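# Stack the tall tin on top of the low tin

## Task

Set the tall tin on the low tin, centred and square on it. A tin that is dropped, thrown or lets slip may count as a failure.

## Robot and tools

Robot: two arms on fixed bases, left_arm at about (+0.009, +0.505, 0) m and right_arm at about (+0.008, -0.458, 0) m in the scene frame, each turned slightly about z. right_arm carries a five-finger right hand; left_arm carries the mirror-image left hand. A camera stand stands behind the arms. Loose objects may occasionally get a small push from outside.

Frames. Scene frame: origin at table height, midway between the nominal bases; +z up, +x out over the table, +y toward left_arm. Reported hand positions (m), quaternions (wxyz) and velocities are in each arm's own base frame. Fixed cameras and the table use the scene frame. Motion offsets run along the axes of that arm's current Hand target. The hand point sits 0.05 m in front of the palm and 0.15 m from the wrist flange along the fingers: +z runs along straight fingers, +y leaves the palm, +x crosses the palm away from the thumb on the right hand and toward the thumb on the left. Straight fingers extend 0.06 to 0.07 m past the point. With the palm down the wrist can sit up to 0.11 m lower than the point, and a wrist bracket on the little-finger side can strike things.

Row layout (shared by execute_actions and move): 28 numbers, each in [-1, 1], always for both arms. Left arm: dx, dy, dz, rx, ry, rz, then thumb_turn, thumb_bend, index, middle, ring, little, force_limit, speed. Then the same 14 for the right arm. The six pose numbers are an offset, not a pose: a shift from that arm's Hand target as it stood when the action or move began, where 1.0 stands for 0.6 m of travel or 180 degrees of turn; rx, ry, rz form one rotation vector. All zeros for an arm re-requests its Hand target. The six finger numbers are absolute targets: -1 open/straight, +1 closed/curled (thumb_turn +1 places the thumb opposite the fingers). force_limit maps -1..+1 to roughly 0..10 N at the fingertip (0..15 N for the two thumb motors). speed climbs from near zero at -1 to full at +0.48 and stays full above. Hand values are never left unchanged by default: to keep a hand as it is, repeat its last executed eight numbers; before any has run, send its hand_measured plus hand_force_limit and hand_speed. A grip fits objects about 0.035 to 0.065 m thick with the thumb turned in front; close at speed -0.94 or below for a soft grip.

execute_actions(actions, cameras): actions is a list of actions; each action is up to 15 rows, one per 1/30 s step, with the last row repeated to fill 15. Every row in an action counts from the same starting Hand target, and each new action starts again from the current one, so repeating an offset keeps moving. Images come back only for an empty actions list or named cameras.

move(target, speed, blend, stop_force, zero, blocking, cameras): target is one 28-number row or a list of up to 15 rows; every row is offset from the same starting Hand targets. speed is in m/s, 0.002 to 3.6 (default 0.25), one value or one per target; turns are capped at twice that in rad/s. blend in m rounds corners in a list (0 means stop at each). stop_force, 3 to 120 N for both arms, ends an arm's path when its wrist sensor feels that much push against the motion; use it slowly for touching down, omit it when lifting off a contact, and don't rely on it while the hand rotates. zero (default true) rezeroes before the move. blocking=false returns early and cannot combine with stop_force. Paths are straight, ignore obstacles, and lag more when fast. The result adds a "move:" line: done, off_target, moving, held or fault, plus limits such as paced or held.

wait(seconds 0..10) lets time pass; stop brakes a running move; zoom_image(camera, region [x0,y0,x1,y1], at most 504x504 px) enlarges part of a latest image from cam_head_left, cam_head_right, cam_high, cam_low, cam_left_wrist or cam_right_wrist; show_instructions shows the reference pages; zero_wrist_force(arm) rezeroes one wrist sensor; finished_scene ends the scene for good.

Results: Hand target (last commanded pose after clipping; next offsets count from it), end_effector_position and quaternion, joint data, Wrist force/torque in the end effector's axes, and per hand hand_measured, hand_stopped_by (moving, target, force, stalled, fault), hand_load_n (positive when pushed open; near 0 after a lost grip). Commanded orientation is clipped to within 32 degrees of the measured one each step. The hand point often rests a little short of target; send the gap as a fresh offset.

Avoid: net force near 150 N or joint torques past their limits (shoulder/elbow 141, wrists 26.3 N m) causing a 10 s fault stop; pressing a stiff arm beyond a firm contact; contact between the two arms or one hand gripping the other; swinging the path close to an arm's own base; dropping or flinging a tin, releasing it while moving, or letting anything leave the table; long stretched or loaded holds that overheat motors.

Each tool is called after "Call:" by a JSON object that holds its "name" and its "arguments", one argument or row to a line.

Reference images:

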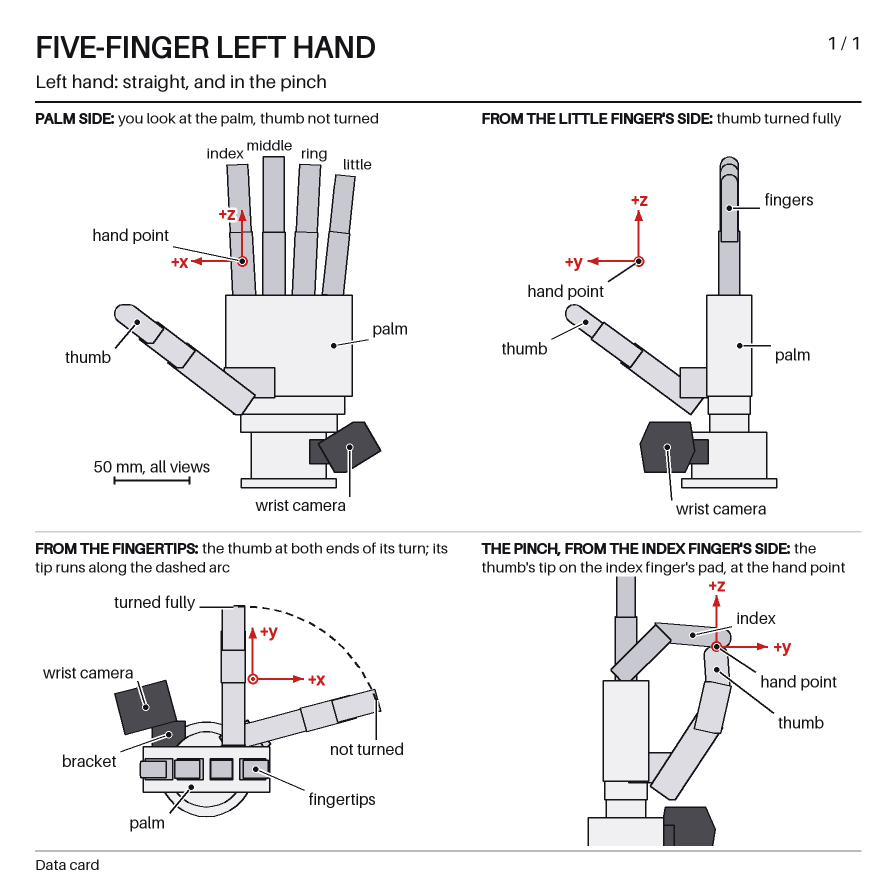

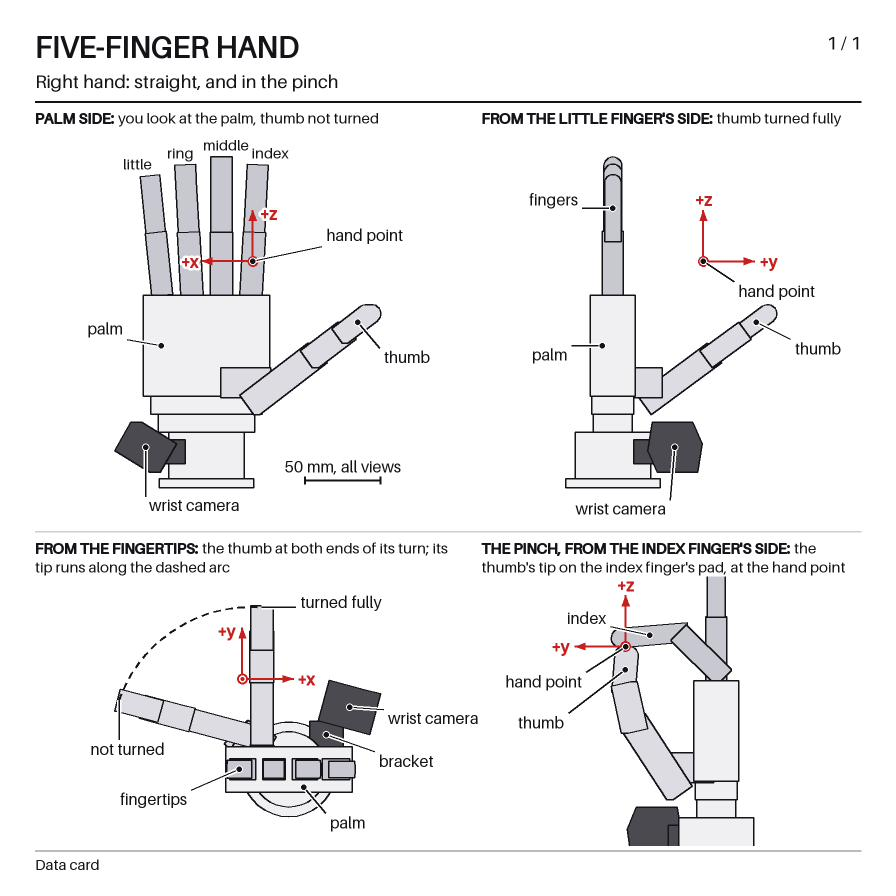

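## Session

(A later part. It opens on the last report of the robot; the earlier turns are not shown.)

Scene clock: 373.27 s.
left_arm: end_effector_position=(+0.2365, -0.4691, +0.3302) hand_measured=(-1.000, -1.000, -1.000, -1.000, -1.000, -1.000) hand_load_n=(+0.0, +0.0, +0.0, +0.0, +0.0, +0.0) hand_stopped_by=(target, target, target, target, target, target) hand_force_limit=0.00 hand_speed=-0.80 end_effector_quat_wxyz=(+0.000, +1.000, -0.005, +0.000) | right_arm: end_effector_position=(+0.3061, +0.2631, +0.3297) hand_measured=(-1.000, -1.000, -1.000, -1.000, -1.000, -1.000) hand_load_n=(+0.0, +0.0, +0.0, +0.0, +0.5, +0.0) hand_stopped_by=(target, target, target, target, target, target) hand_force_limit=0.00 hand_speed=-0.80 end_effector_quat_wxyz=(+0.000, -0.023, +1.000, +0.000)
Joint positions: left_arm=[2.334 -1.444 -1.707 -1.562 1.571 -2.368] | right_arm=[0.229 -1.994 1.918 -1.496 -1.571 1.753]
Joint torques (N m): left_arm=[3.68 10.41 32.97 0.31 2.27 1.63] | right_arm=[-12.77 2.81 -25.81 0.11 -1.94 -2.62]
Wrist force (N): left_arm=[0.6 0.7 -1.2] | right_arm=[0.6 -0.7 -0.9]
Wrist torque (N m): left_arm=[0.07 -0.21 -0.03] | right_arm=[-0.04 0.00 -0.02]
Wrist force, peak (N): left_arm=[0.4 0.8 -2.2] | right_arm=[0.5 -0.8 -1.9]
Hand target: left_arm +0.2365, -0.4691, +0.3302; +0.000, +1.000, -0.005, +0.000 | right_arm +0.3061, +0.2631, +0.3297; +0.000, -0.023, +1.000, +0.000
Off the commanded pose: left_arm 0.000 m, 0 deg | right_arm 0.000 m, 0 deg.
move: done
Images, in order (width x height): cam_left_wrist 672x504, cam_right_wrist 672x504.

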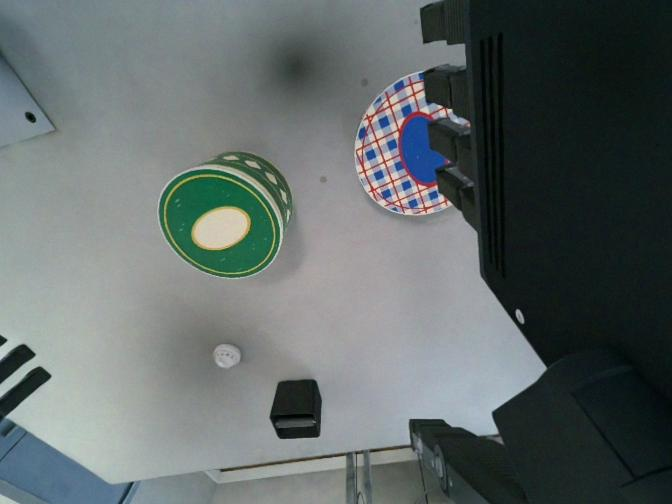

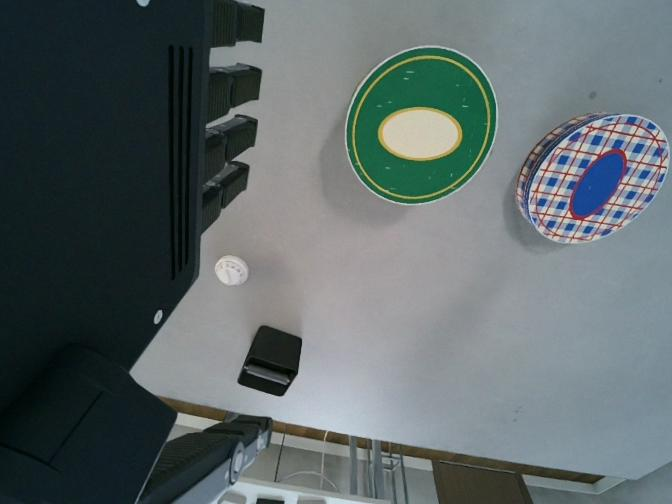

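Call:
{"name": "move", "arguments": {
  "target": [0.1,0,0,0,0,0, -1,-1,-1,-1,-1,-1,0,-0.8, -0.1,0,0,0,0,0, -1,-1,-1,-1,-1,-1,0,-0.8],
  "speed": 0.3,
  "cameras": ["cam_left_wrist","cam_right_wrist"]
}}

Call:
{"name": "zoom_image", "arguments": {
  "camera": "cam_left_wrist",
  "region": [60, 100, 340, 380]
}}

Call:
{"name": "zoom_image", "arguments": {
  "camera": "cam_right_wrist",
  "region": [320, 20, 672, 284]
}}

Scene clock: 417.43 s.
left_arm: end_effector_position=(+0.2964, -0.4698, +0.3302) hand_measured=(-1.000, -1.000, -1.000, -1.000, -1.000, -1.000) hand_load_n=(+0.0, +0.0, +0.0, +0.0, +0.0, +0.0) hand_stopped_by=(target, target, target, target, target, target) hand_force_limit=0.00 hand_speed=-0.80 end_effector_quat_wxyz=(+0.000, +1.000, -0.005, +0.000) | right_arm: end_effector_position=(+0.3659, +0.2659, +0.3298) hand_measured=(-1.000, -1.000, -1.000, -1.000, -1.000, -1.000) hand_load_n=(+0.0, +0.0, +0.0, +0.0, +0.0, +0.0) hand_stopped_by=(target, target, target, target, target, target) hand_force_limit=0.00 hand_speed=-0.80 end_effector_quat_wxyz=(+0.000, -0.023, +1.000, +0.000)
Joint positions: left_arm=[2.424 -1.519 -1.639 -1.554 1.571 -2.278] | right_arm=[0.2 -1.857 1.833 -1.547 -1.571 1.724]
Joint torques (N m): left_arm=[5.97 13.48 33.39 1.06 -2.08 2.08] | right_arm=[-12.39 -3.25 -25.85 -4.39 1.44 -2.57]
Wrist force (N): left_arm=[1.1 0.7 -1.2] | right_arm=[0.5 -0.7 -0.7]
Wrist torque (N m): left_arm=[0.09 -0.28 -0.12] | right_arm=[-0.09 -0.01 0.13]
Wrist force, peak (N): left_arm=[1.4 0.8 -1.4] | right_arm=[1.1 -0.9 -0.8]
Hand target: left_arm +0.2965, -0.4698, +0.3302; +0.000, +1.000, -0.005, +0.000 | right_arm +0.3660, +0.2659, +0.3298; +0.000, -0.023, +1.000, +0.000
Off the commanded pose: left_arm 0.000 m, 0 deg | right_arm 0.000 m, 0 deg.
move: done
Images, in order (width x height): cam_left_wrist 672x504, cam_right_wrist 672x504.

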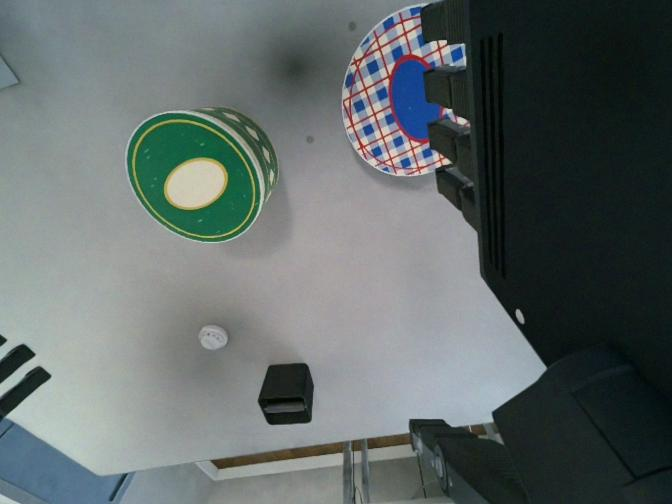

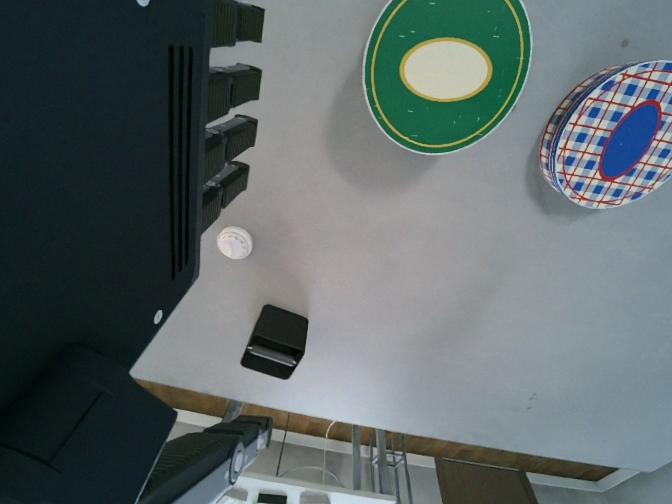

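Scaled by 1.800.

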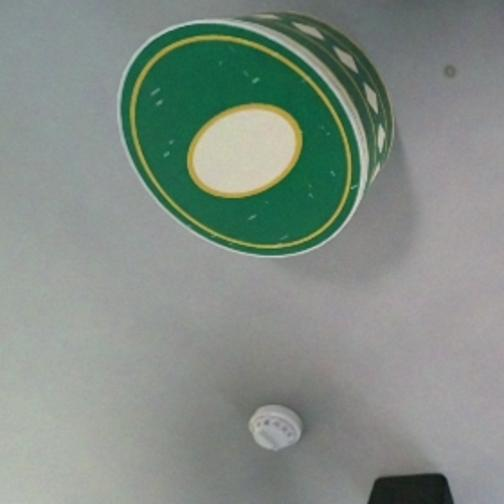

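Scaled by 1.432.

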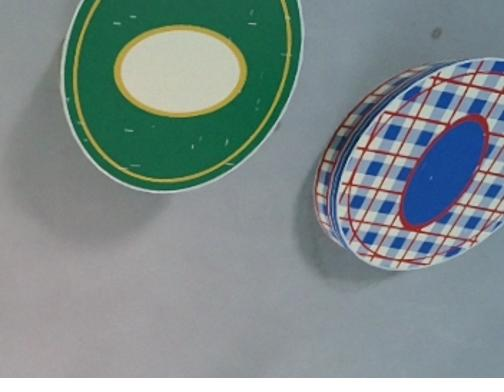

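Call:
{"name": "move", "arguments": {
  "target": [0.0277,0.1980,0,0,0,0, -1,-1,-1,-1,-1,-1,0,-0.8, 0.0970,0.0320,0,0,0,0, -1,-1,-1,-1,-1,-1,0,-0.8],
  "speed": 0.25,
  "cameras": ["all"]
}}

Scene clock: 477.23 s.
left_arm: end_effector_position=(+0.3118, -0.5887, +0.3302) hand_measured=(-1.000, -1.000, -1.000, -1.000, -1.000, -1.000) hand_load_n=(+0.0, +0.0, +0.0, +0.0, +0.0, +0.0) hand_stopped_by=(target, target, target, target, target, target) hand_force_limit=0.00 hand_speed=-0.80 end_effector_quat_wxyz=(+0.000, +1.000, -0.005, +0.000) | right_arm: end_effector_position=(+0.3070, +0.2824, +0.3297) hand_measured=(-1.000, -1.000, -1.000, -1.000, -1.000, -1.000) hand_load_n=(+0.0, +0.0, +0.0, +0.0, +0.0, +0.0) hand_stopped_by=(target, target, target, target, target, target) hand_force_limit=0.00 hand_speed=-0.80 end_effector_quat_wxyz=(+0.000, -0.023, +1.000, +0.000)
Joint positions: left_arm=[2.285 -1.788 -1.346 -1.578 1.571 -2.416] | right_arm=[0.286 -1.96 1.899 -1.51 -1.572 1.81]
Joint torques (N m): left_arm=[-8.46 25.02 32.05 0.54 2.12 -2.23] | right_arm=[12.89 -14.95 -13.64 -0.06 -1.99 1.94]
Wrist force (N): left_arm=[0.4 0.6 -0.8] | right_arm=[0.5 -0.7 -0.9]
Wrist torque (N m): left_arm=[0.07 -0.18 -0.04] | right_arm=[-0.04 0.01 -0.10]
Wrist force, peak (N): left_arm=[0.6 1.8 -1.0] | right_arm=[1.0 -0.6 -1.0]
Hand target: left_arm +0.3118, -0.5887, +0.3302; +0.000, +1.000, -0.005, +0.000 | right_arm +0.3070, +0.2824, +0.3297; +0.000, -0.023, +1.000, +0.000
Off the commanded pose: left_arm 0.000 m, 0 deg | right_arm 0.000 m, 0 deg.
move: done

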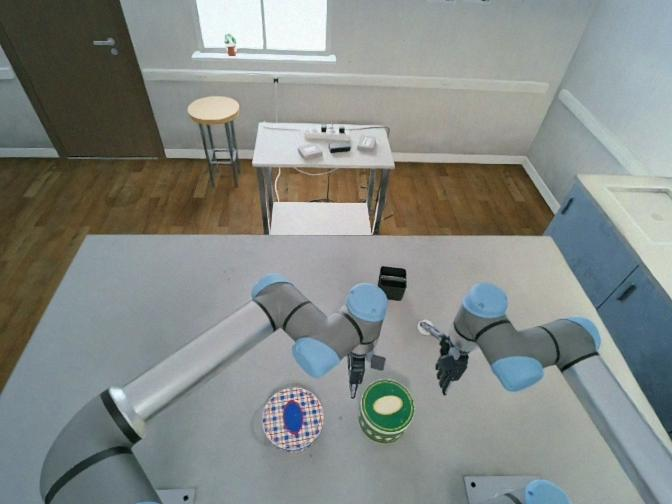

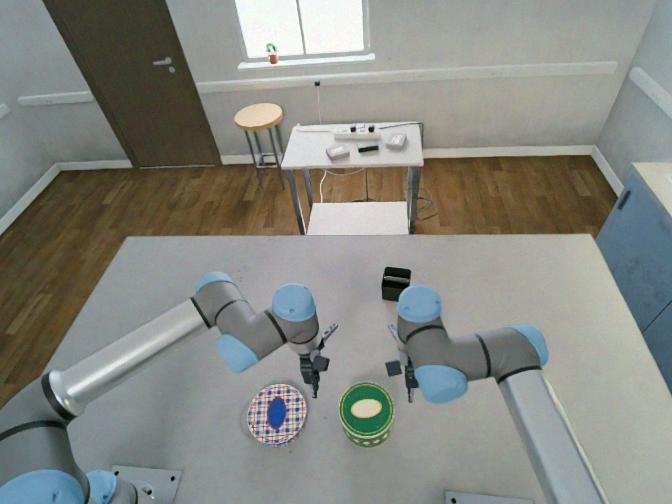

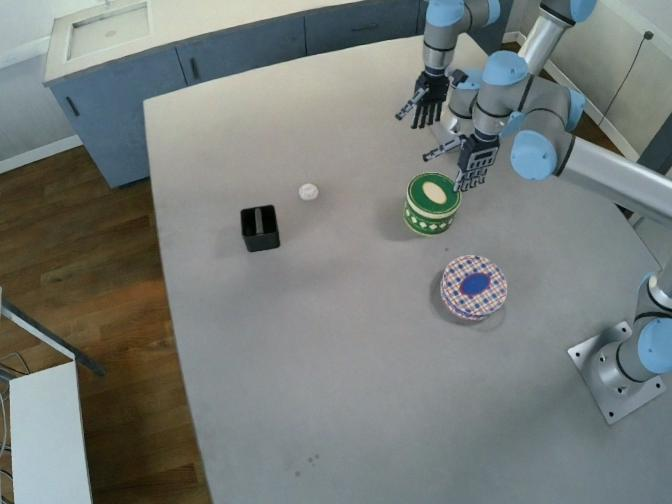

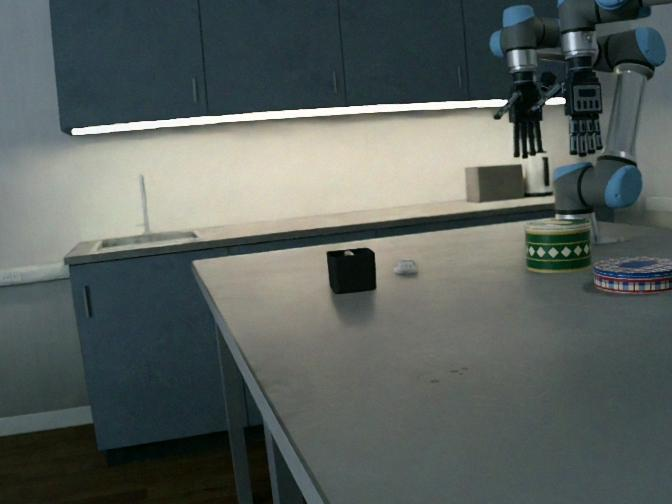

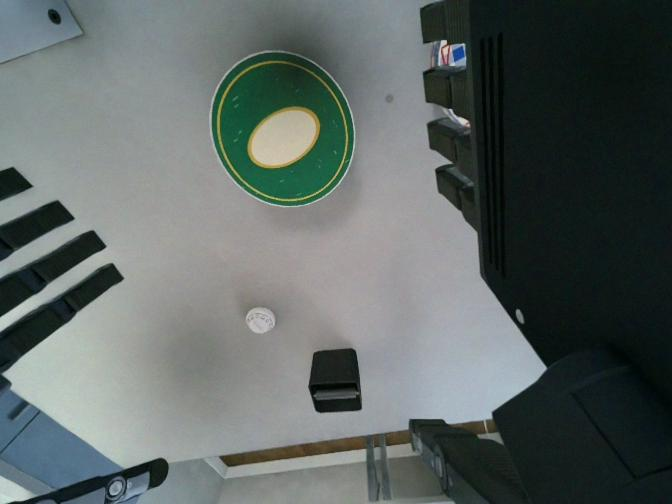

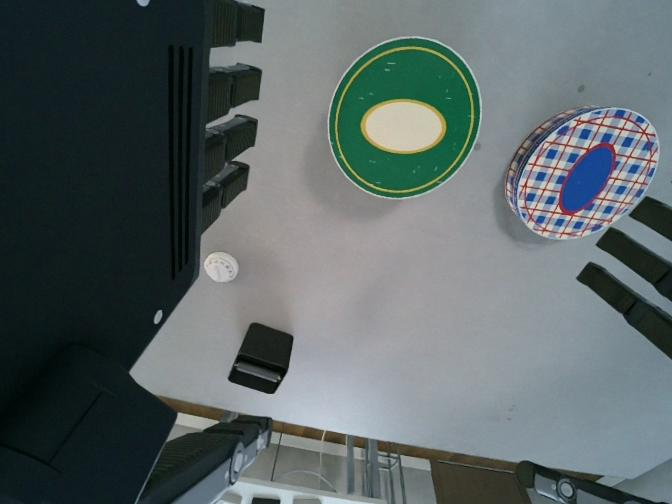

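Call:
{"name": "move", "arguments": {
  "target": [0,0,0.3833,0,0,0, -1,-1,-1,-1,-1,-1,0,-0.8, 0,0,0.3833,0,0,0, -1,-1,-1,-1,-1,-1,0,-0.8],
  "speed": 0.2,
  "cameras": ["all"]
}}

Call:
{"name": "zoom_image", "arguments": {
  "camera": "cam_low",
  "region": [480, 120, 672, 310]
}}

Call:
{"name": "zoom_image", "arguments": {
  "camera": "cam_high",
  "region": [360, 120, 560, 340]
}}

Scene clock: 484.23 s.
left_arm: end_effector_position=(+0.3118, -0.5887, +0.1002) hand_measured=(-1.000, -1.000, -1.000, -1.000, -1.000, -1.000) hand_load_n=(+0.0, -0.5, +0.0, +0.0, +0.0, +0.0) hand_stopped_by=(target, target, target, target, target, target) hand_force_limit=0.00 hand_speed=-0.80 end_effector_quat_wxyz=(+0.000, +1.000, -0.005, +0.000) | right_arm: end_effector_position=(+0.3072, +0.2822, +0.0998) hand_measured=(-1.000, -1.000, -1.000, -1.000, -1.000, -1.000) hand_load_n=(+0.0, +0.0, +0.0, +0.0, +0.0, +0.0) hand_stopped_by=(target, target, target, target, target, target) hand_force_limit=0.00 hand_speed=-0.80 end_effector_quat_wxyz=(+0.000, -0.023, +1.000, +0.000)
Joint positions: left_arm=[2.285 -1.936 -1.767 -1.009 1.571 -2.416] | right_arm=[0.285 -1.781 2.402 -2.193 -1.572 1.81]
Joint torques (N m): left_arm=[-5.3 27.05 11.9 4.58 -2.16 -1.65] | right_arm=[13.8 -2.98 -9.9 -4.39 1.97 1.96]
Wrist force (N): left_arm=[0.6 0.5 -0.8] | right_arm=[0.1 -0.3 -0.7]
Wrist torque (N m): left_arm=[0.06 -0.19 -0.02] | right_arm=[-0.04 0.07 -0.09]
Wrist force, peak (N): left_arm=[0.2 0.4 -2.0] | right_arm=[0.3 -0.9 -1.8]
Hand target: left_arm +0.3118, -0.5887, +0.1002; +0.000, +1.000, -0.005, +0.000 | right_arm +0.3072, +0.2823, +0.0997; +0.000, -0.023, +1.000, +0.000
Off the commanded pose: left_arm 0.000 m, 0 deg | right_arm 0.000 m, 0 deg.
move: done

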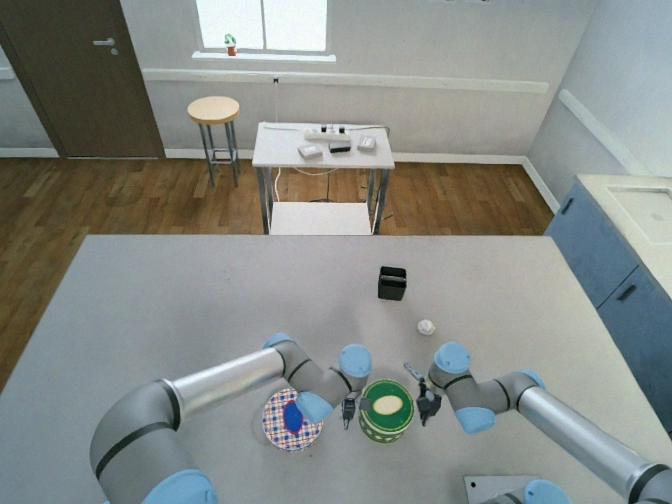

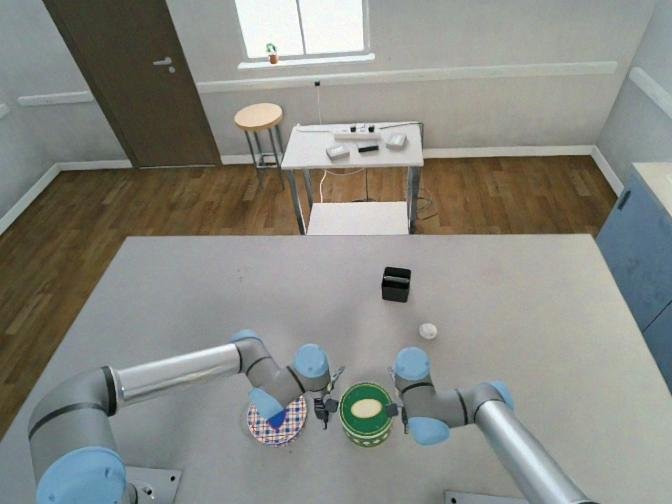

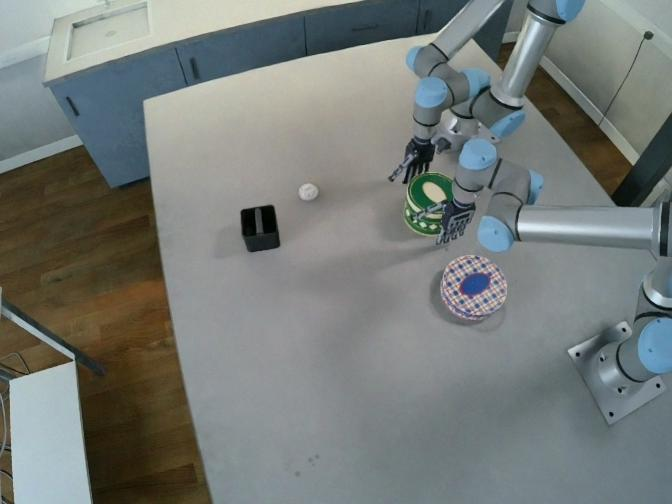

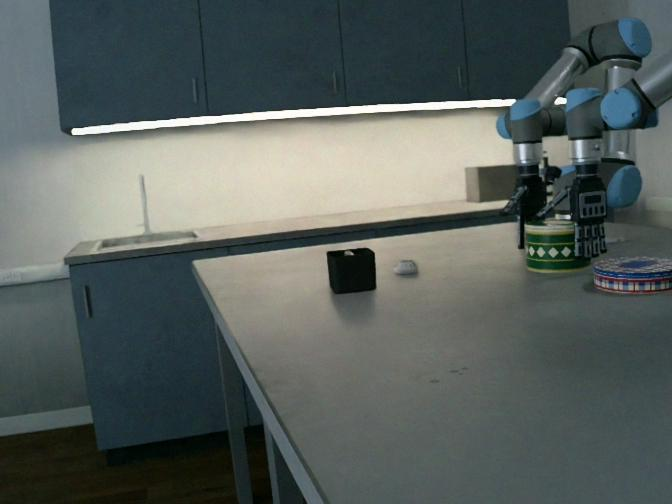

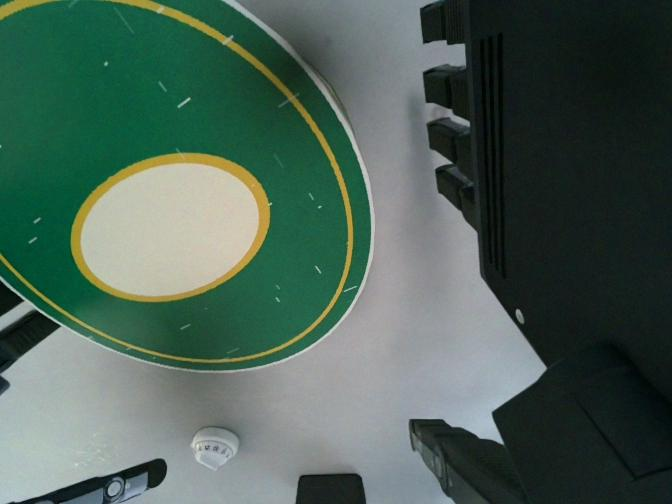

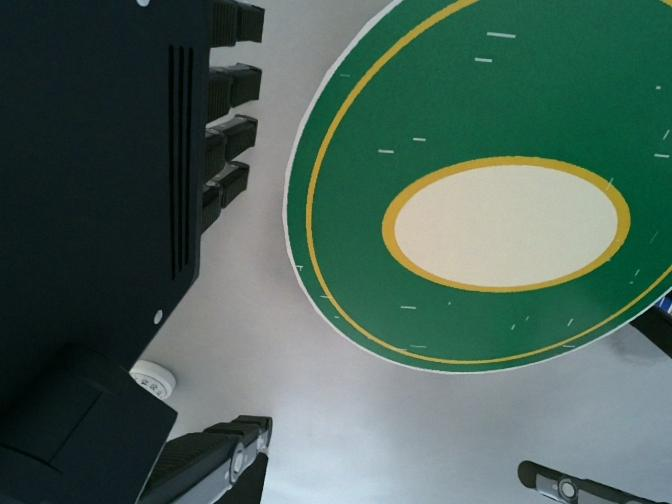

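Scaled by 2.625.

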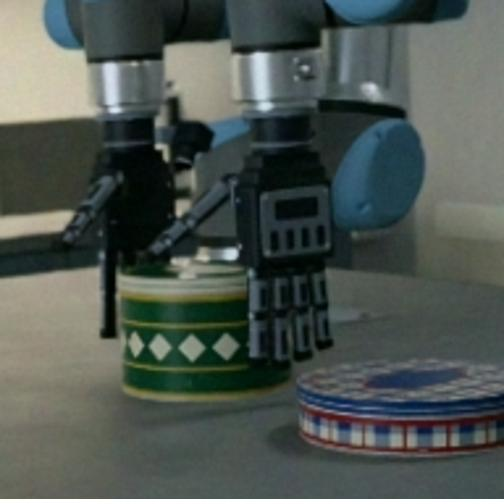

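Scaled by 2.291.

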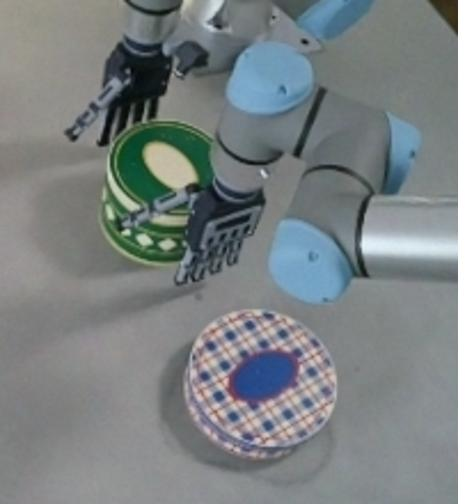

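Call:
{"name": "move", "arguments": {
  "target": [0,0,0.0133,0,0,0, -1,-1,-1,-1,-1,-1,0,-0.8, 0,0,0.0128,0,0,0, -1,-1,-1,-1,-1,-1,0,-0.8],
  "speed": 0.05,
  "stop_force": 8
}}

Call:
{"name": "move", "arguments": {
  "target": [0,0.075,0,0,0,0, -1,-1,-1,-1,-1,-1,0,-0.8, 0,0.075,0,0,0,0, -1,-1,-1,-1,-1,-1,0,-0.8],
  "speed": 0.01,
  "stop_force": 6,
  "cameras": ["cam_head_right","cam_low","cam_left_wrist","cam_right_wrist"]
}}

Scene clock: 497.00 s.
left_arm: end_effector_position=(+0.3118, -0.5887, +0.0922) hand_measured=(-1.000, -1.000, -1.000, -1.000, -1.000, -1.000) hand_load_n=(+0.0, +0.0, +0.0, +0.0, +0.0, +0.0) hand_stopped_by=(target, target, target, target, target, target) hand_force_limit=0.00 hand_speed=-0.80 end_effector_quat_wxyz=(+0.000, +1.000, -0.005, +0.000) | right_arm: end_effector_position=(+0.3072, +0.2823, +0.0920) hand_measured=(-1.000, -1.000, -1.000, -1.000, -1.000, -1.000) hand_load_n=(+0.0, +0.0, +0.0, +0.0, +0.0, +0.0) hand_stopped_by=(target, target, target, target, target, target) hand_force_limit=0.00 hand_speed=-0.80 end_effector_quat_wxyz=(+0.000, -0.023, +1.000, +0.000)
Joint positions: left_arm=[2.285 -1.947 -1.776 -0.99 1.571 -2.416] | right_arm=[0.286 -1.765 2.415 -2.221 -1.572 1.81]
Joint torques (N m): left_arm=[-7.4 26.86 10.39 4.57 -1.97 -1.61] | right_arm=[5.61 -2.73 -9.72 -4.23 1.72 0.19]
Wrist force (N): left_arm=[0.6 0.5 -0.9] | right_arm=[0.3 -0.4 -0.8]
Wrist torque (N m): left_arm=[0.05 -0.22 -0.03] | right_arm=[-0.05 0.02 -0.07]
Wrist force, peak (N): left_arm=[0.5 0.7 -1.4] | right_arm=[0.3 -0.6 -0.9]
Hand target: left_arm +0.3118, -0.5887, +0.0922; +0.000, +1.000, -0.005, +0.000 | right_arm +0.3072, +0.2823, +0.0920; +0.000, -0.023, +1.000, +0.000
Off the commanded pose: left_arm 0.000 m, 0 deg | right_arm 0.000 m, 0 deg.
move: done

Scene clock: 501.27 s.
left_arm: end_effector_position=(+0.3115, -0.6202, +0.0922) hand_measured=(-1.000, -1.000, -1.000, -1.000, -1.000, -1.000) hand_load_n=(+0.0, +0.0, +0.0, +0.0, +0.0, +0.0) hand_stopped_by=(target, target, target, target, target, target) hand_force_limit=0.00 hand_speed=-0.80 end_effector_quat_wxyz=(+0.000, +1.000, -0.005, +0.000) | right_arm: end_effector_position=(+0.3057, +0.3138, +0.0920) hand_measured=(-1.000, -1.000, -1.000, -1.000, -1.000, -1.000) hand_load_n=(+0.0, +0.0, +0.0, +0.0, +0.0, +0.0) hand_stopped_by=(target, target, target, target, target, target) hand_force_limit=0.00 hand_speed=-0.80 end_effector_quat_wxyz=(+0.000, -0.023, +1.000, +0.000)
Joint positions: left_arm=[2.251 -2.004 -1.689 -1.019 1.571 -2.451] | right_arm=[0.375 -1.708 2.371 -2.234 -1.572 1.899]
Joint torques (N m): left_arm=[4.58 44.66 11.53 4.41 -1.96 2.28] | right_arm=[-10.68 -21.03 -9.81 -1.58 2.56 -2.65]
Wrist force (N): left_arm=[2.0 -5.7 -4.1] | right_arm=[0.1 -7.4 -1.3]
Wrist torque (N m): left_arm=[0.15 -0.36 0.21] | right_arm=[-0.09 0.00 -0.07]
Wrist force, peak (N): left_arm=[0.7 -16.9 -6.5] | right_arm=[1.7 -17.0 -3.9]
Hand target: left_arm +0.3115, -0.6202, +0.0922; +0.000, +1.000, -0.005, +0.000 (not the last commanded pose) | right_arm +0.3057, +0.3138, +0.0920; +0.000, -0.023, +1.000, +0.000 (not the last commanded pose)
Off the commanded pose: left_arm 0.013 m, 0 deg | right_arm 0.013 m, 0 deg.
move: contact (left_arm, right_arm)
Images, in order (width x height): cam_head_right 672x504, cam_low 672x504, cam_left_wrist 672x504, cam_right_wrist 672x504.

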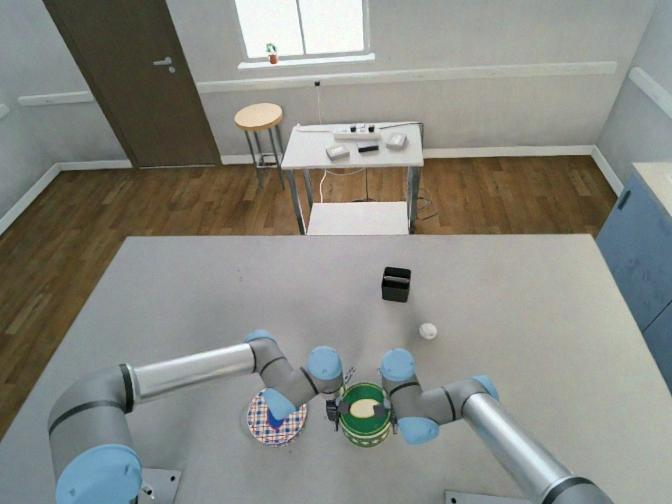

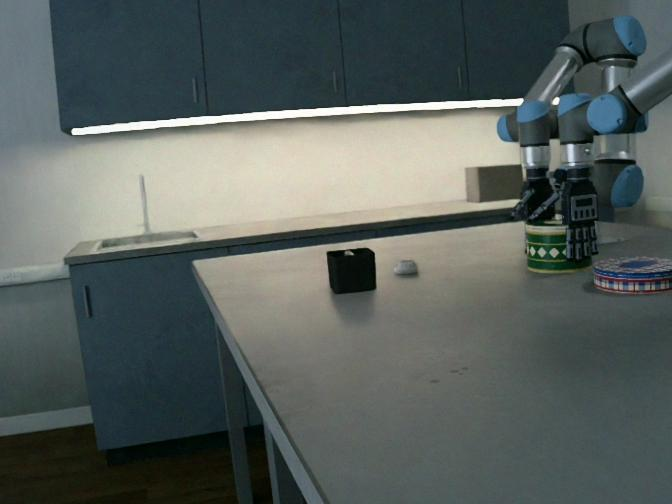

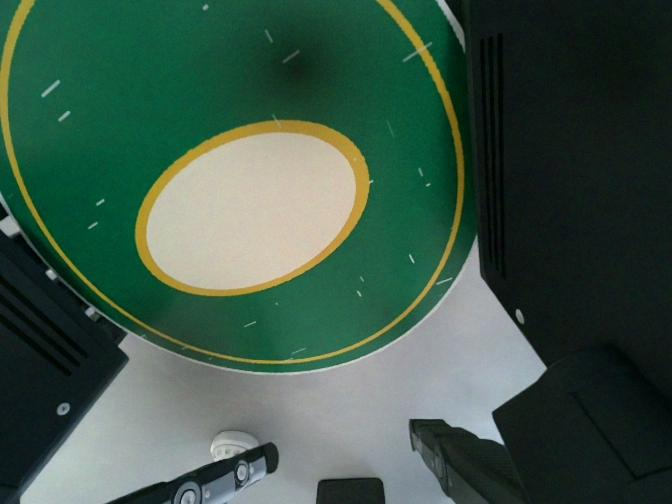

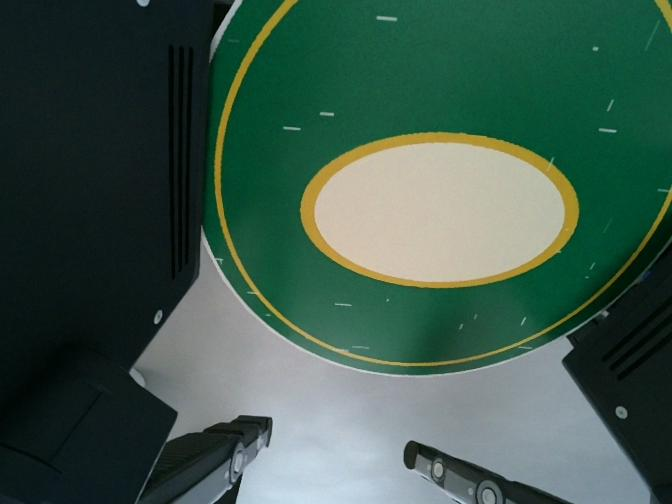

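Call:
{"name": "move", "arguments": {
  "target": [0,0.00083,0,0,0,0, -1,-1,-1,-1,-1,-1,0,-0.8, 0,0.00083,0,0,0,0, -1,-1,-1,-1,-1,-1,0,-0.8],
  "speed": 0.01
}}

Scene clock: 506.03 s.
left_arm: end_effector_position=(+0.3115, -0.6207, +0.0922) hand_measured=(-1.000, -1.000, -1.000, -1.000, -1.000, -1.000) hand_load_n=(+0.0, +0.0, +0.0, +0.0, +0.5, +0.0) hand_stopped_by=(target, target, target, target, target, target) hand_force_limit=0.00 hand_speed=-0.80 end_effector_quat_wxyz=(+0.000, +1.000, -0.005, +0.000) | right_arm: end_effector_position=(+0.3057, +0.3142, +0.0920) hand_measured=(-1.000, -1.000, -1.000, -1.000, -1.000, -1.000) hand_load_n=(+0.0, -0.5, +0.0, +0.0, +0.0, +0.0) hand_stopped_by=(target, target, target, target, target, target) hand_force_limit=0.00 hand_speed=-0.80 end_effector_quat_wxyz=(+0.000, -0.023, +1.000, +0.000)
Joint positions: left_arm=[2.25 -2.005 -1.688 -1.019 1.571 -2.451] | right_arm=[0.376 -1.707 2.37 -2.234 -1.572 1.9]
Joint torques (N m): left_arm=[-13.98 27.88 35.45 4.93 -2.21 -2.22] | right_arm=[19.44 -4.09 -24.03 -5.06 3.51 1.99]
Wrist force (N): left_arm=[-0.5 -22.7 -5.8] | right_arm=[1.7 -22.7 -3.9]
Wrist torque (N m): left_arm=[-0.03 -0.39 0.59] | right_arm=[-0.15 0.06 -0.67]
Wrist force, peak (N): left_arm=[-0.5 -22.7 -5.8] | right_arm=[1.7 -22.7 -3.9]
Hand target: left_arm +0.3115, -0.6207, +0.0922; +0.000, +1.000, -0.005, +0.000 | right_arm +0.3057, +0.3143, +0.0920; +0.000, -0.023, +1.000, +0.000
Off the commanded pose: left_arm 0.000 m, 0 deg | right_arm 0.000 m, 0 deg.
move: done

Call:
{"name": "wait", "arguments": {
  "seconds": 0.2,
  "cameras": ["cam_low","cam_high","cam_head_left","cam_head_right"]
}}

Call:
{"name": "zoom_image", "arguments": {
  "camera": "cam_low",
  "region": [500, 160, 640, 300]
}}

Call:
{"name": "zoom_image", "arguments": {
  "camera": "cam_head_right",
  "region": [300, 340, 440, 470]
}}

Scene clock: 518.00 s.
left_arm: end_effector_position=(+0.3115, -0.6207, +0.0922) hand_measured=(-1.000, -1.000, -1.000, -1.000, -1.000, -1.000) hand_load_n=(+0.0, +0.0, +0.0, +0.0, +0.0, +0.0) hand_stopped_by=(target, target, target, target, target, target) hand_force_limit=0.00 hand_speed=-0.80 end_effector_quat_wxyz=(+0.000, +1.000, -0.005, +0.000) | right_arm: end_effector_position=(+0.3057, +0.3143, +0.0920) hand_measured=(-1.000, -1.000, -1.000, -1.000, -1.000, -1.000) hand_load_n=(+0.0, +0.0, -0.5, +0.0, +0.0, +0.0) hand_stopped_by=(target, target, target, target, target, target) hand_force_limit=0.00 hand_speed=-0.80 end_effector_quat_wxyz=(+0.000, -0.023, +1.000, +0.000)
Joint positions: left_arm=[2.25 -2.005 -1.688 -1.019 1.571 -2.451] | right_arm=[0.376 -1.707 2.37 -2.234 -1.572 1.9]
Joint torques (N m): left_arm=[-13.75 28.23 35.04 7.67 -2.4 -2.1] | right_arm=[19.45 -4.22 -24.45 -5.37 7.04 1.9]
Wrist force (N): left_arm=[0.1 -24.7 -5.7] | right_arm=[1.6 -24.0 -4.1]
Wrist torque (N m): left_arm=[-0.08 -0.40 0.69] | right_arm=[-0.13 0.06 -0.72]
Wrist force, peak (N): left_arm=[0.0 -25.0 -5.9] | right_arm=[1.6 -24.4 -3.8]
Hand target: left_arm +0.3115, -0.6207, +0.0922; +0.000, +1.000, -0.005, +0.000 | right_arm +0.3057, +0.3143, +0.0920; +0.000, -0.023, +1.000, +0.000
Off the commanded pose: left_arm 0.000 m, 0 deg | right_arm 0.000 m, 0 deg.
wait: 0.20 s; at rest from the start
Images, in order (width x height): cam_head_left 672x504, cam_head_right 672x504, cam_high 672x504, cam_low 672x504.

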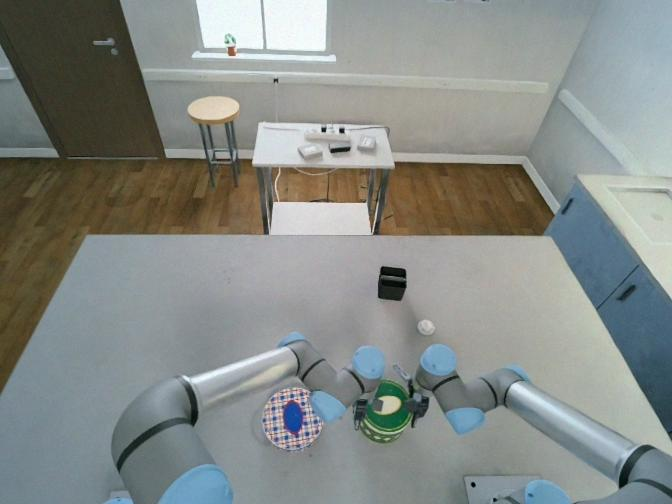

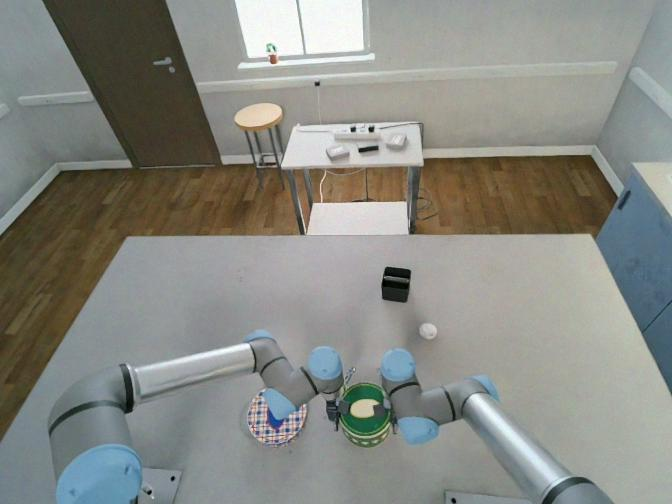

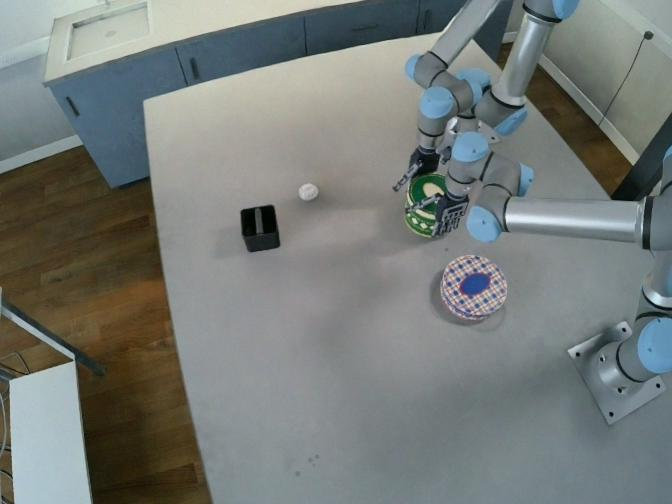

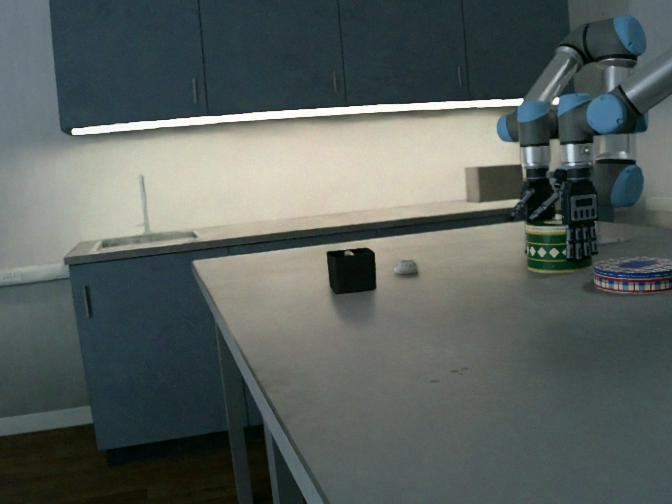

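Scaled by 3.600.

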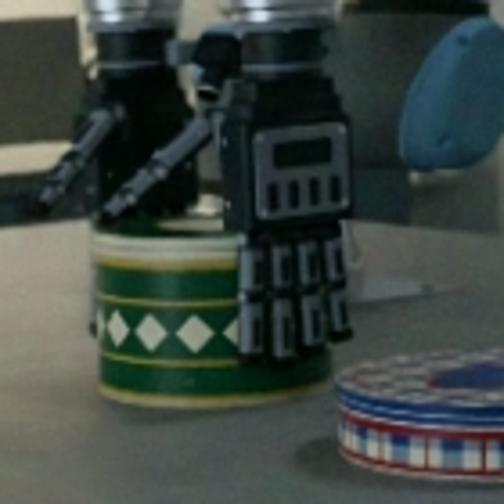

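Scaled by 3.600.

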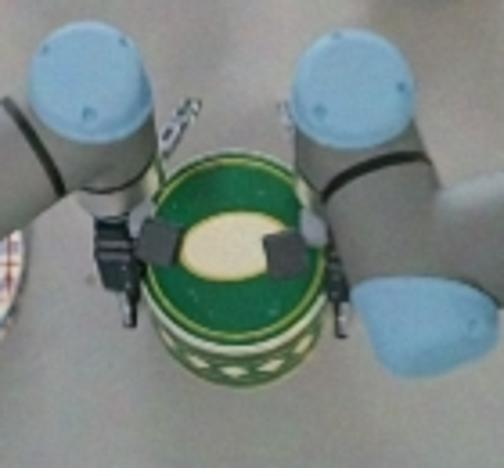

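Call:
{"name": "move", "arguments": {
  "target": [0,0,-0.005,0,0,0, -1,-1,-1,-1,-1,-1,0,-0.8, 0,0,-0.005,0,0,0, -1,-1,-1,-1,-1,-1,0,-0.8],
  "speed": 0.01
}}

Scene clock: 520.70 s.
left_arm: end_effector_position=(+0.3115, -0.6207, +0.0952) hand_measured=(-1.000, -1.000, -1.000, -1.000, -1.000, -1.000) hand_load_n=(+0.0, +0.0, +0.0, +0.5, +0.0, +0.0) hand_stopped_by=(target, target, target, target, target, target) hand_force_limit=0.00 hand_speed=-0.80 end_effector_quat_wxyz=(+0.000, +1.000, -0.005, +0.000) | right_arm: end_effector_position=(+0.3057, +0.3143, +0.0950) hand_measured=(-1.000, -1.000, -1.000, -1.000, -1.000, -1.000) hand_load_n=(+0.0, +0.0, +0.0, +0.5, +0.0, +0.0) hand_stopped_by=(target, target, target, target, target, target) hand_force_limit=0.00 hand_speed=-0.80 end_effector_quat_wxyz=(+0.000, -0.023, +1.000, +0.000)
Joint positions: left_arm=[2.25 -2.002 -1.685 -1.026 1.571 -2.451] | right_arm=[0.376 -1.714 2.366 -2.224 -1.572 1.9]
Joint torques (N m): left_arm=[-14.31 46.01 38.65 5.34 -2.51 -2.06] | right_arm=[19.71 -22.05 -26.41 -1.79 6.93 2.04]
Wrist force (N): left_arm=[1.7 -22.9 0.9] | right_arm=[0.5 -23.8 1.4]
Wrist torque (N m): left_arm=[-0.38 -0.28 0.72] | right_arm=[-0.46 -0.10 -0.76]
Wrist force, peak (N): left_arm=[0.1 -24.9 -6.4] | right_arm=[0.7 -25.8 -0.3]
Hand target: left_arm +0.3115, -0.6207, +0.0952; +0.000, +1.000, -0.005, +0.000 | right_arm +0.3057, +0.3143, +0.0950; +0.000, -0.023, +1.000, +0.000
Off the commanded pose: left_arm 0.000 m, 0 deg | right_arm 0.000 m, 0 deg.
move: done

Call:
{"name": "move", "arguments": {
  "target": [0,0,-0.02,0,0,0, -1,-1,-1,-1,-1,-1,0,-0.8, 0,0,-0.02,0,0,0, -1,-1,-1,-1,-1,-1,0,-0.8],
  "speed": 0.03,
  "cameras": ["cam_low"]
}}

Call:
{"name": "zoom_image", "arguments": {
  "camera": "cam_low",
  "region": [500, 160, 640, 300]
}}

Scene clock: 524.17 s.
left_arm: end_effector_position=(+0.3115, -0.6207, +0.1072) hand_measured=(-1.000, -1.000, -1.000, -1.000, -1.000, -1.000) hand_load_n=(+0.0, +0.0, +0.0, +0.0, +0.0, +0.0) hand_stopped_by=(target, target, target, target, target, target) hand_force_limit=0.00 hand_speed=-0.80 end_effector_quat_wxyz=(+0.000, +1.000, -0.005, +0.000) | right_arm: end_effector_position=(+0.3057, +0.3143, +0.1070) hand_measured=(-1.000, -1.000, -1.000, -1.000, -1.000, -1.000) hand_load_n=(+0.0, -0.5, +0.0, +0.0, +0.0, +0.5) hand_stopped_by=(target, target, target, target, target, target) hand_force_limit=0.00 hand_speed=-0.80 end_effector_quat_wxyz=(+0.000, -0.023, +1.000, +0.000)
Joint positions: left_arm=[2.25 -1.987 -1.671 -1.054 1.571 -2.451] | right_arm=[0.376 -1.737 2.347 -2.181 -1.572 1.9]
Joint torques (N m): left_arm=[-13.62 46.53 38 5.64 -3 -2.27] | right_arm=[17.86 -21.84 -26.71 -1.89 6.2 1.44]
Wrist force (N): left_arm=[1.1 -24.2 0.6] | right_arm=[0.5 -25.1 1.2]
Wrist torque (N m): left_arm=[-0.38 -0.22 0.71] | right_arm=[-0.47 -0.07 -0.79]
Wrist force, peak (N): left_arm=[1.3 -24.8 0.8] | right_arm=[0.2 -25.4 1.3]
Hand target: left_arm +0.3115, -0.6207, +0.1072; +0.000, +1.000, -0.005, +0.000 | right_arm +0.3057, +0.3143, +0.1070; +0.000, -0.023, +1.000, +0.000
Off the commanded pose: left_arm 0.000 m, 0 deg | right_arm 0.000 m, 0 deg.
move: done
Images, in order (width x height): cam_low 672x504.

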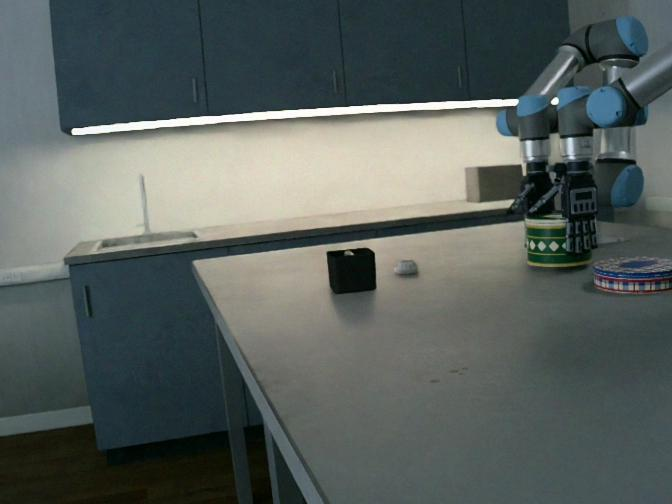

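Scaled by 3.600.

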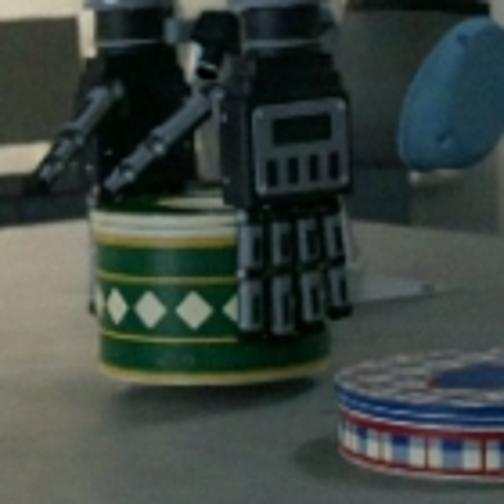

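Call:
{"name": "move", "arguments": {
  "target": [0,0,-0.0333,0,0,0, -1,-1,-1,-1,-1,-1,0,-0.8, 0,0,-0.0333,0,0,0, -1,-1,-1,-1,-1,-1,0,-0.8],
  "speed": 0.04
}}

Scene clock: 534.50 s.
left_arm: end_effector_position=(+0.3115, -0.6207, +0.1271) hand_measured=(-1.000, -1.000, -1.000, -1.000, -1.000, -1.000) hand_load_n=(+0.0, +0.0, +0.0, +0.5, +0.0, +0.0) hand_stopped_by=(target, target, target, target, target, target) hand_force_limit=0.00 hand_speed=-0.80 end_effector_quat_wxyz=(+0.000, +1.000, -0.005, +0.000) | right_arm: end_effector_position=(+0.3057, +0.3143, +0.1270) hand_measured=(-1.000, -1.000, -1.000, -1.000, -1.000, -1.000) hand_load_n=(+0.0, +0.0, +0.0, +0.5, +0.0, +0.0) hand_stopped_by=(target, target, target, target, target, target) hand_force_limit=0.00 hand_speed=-0.80 end_effector_quat_wxyz=(+0.000, -0.023, +1.000, +0.000)
Joint positions: left_arm=[2.25 -1.965 -1.646 -1.101 1.571 -2.451] | right_arm=[0.376 -1.772 2.313 -2.112 -1.572 1.9]
Joint torques (N m): left_arm=[-13.75 45.53 39.54 5.84 -3.68 -1.7] | right_arm=[12.85 -21.29 -26.53 -2.11 5.69 1.97]
Wrist force (N): left_arm=[1.5 -26.0 0.9] | right_arm=[0.4 -26.7 1.5]
Wrist torque (N m): left_arm=[-0.43 -0.31 0.80] | right_arm=[-0.49 -0.04 -0.86]
Wrist force, peak (N): left_arm=[1.2 -26.7 -0.2] | right_arm=[0.5 -27.2 1.4]
Hand target: left_arm +0.3115, -0.6207, +0.1272; +0.000, +1.000, -0.005, +0.000 | right_arm +0.3057, +0.3143, +0.1270; +0.000, -0.023, +1.000, +0.000
Off the commanded pose: left_arm 0.000 m, 0 deg | right_arm 0.000 m, 0 deg.
move: done


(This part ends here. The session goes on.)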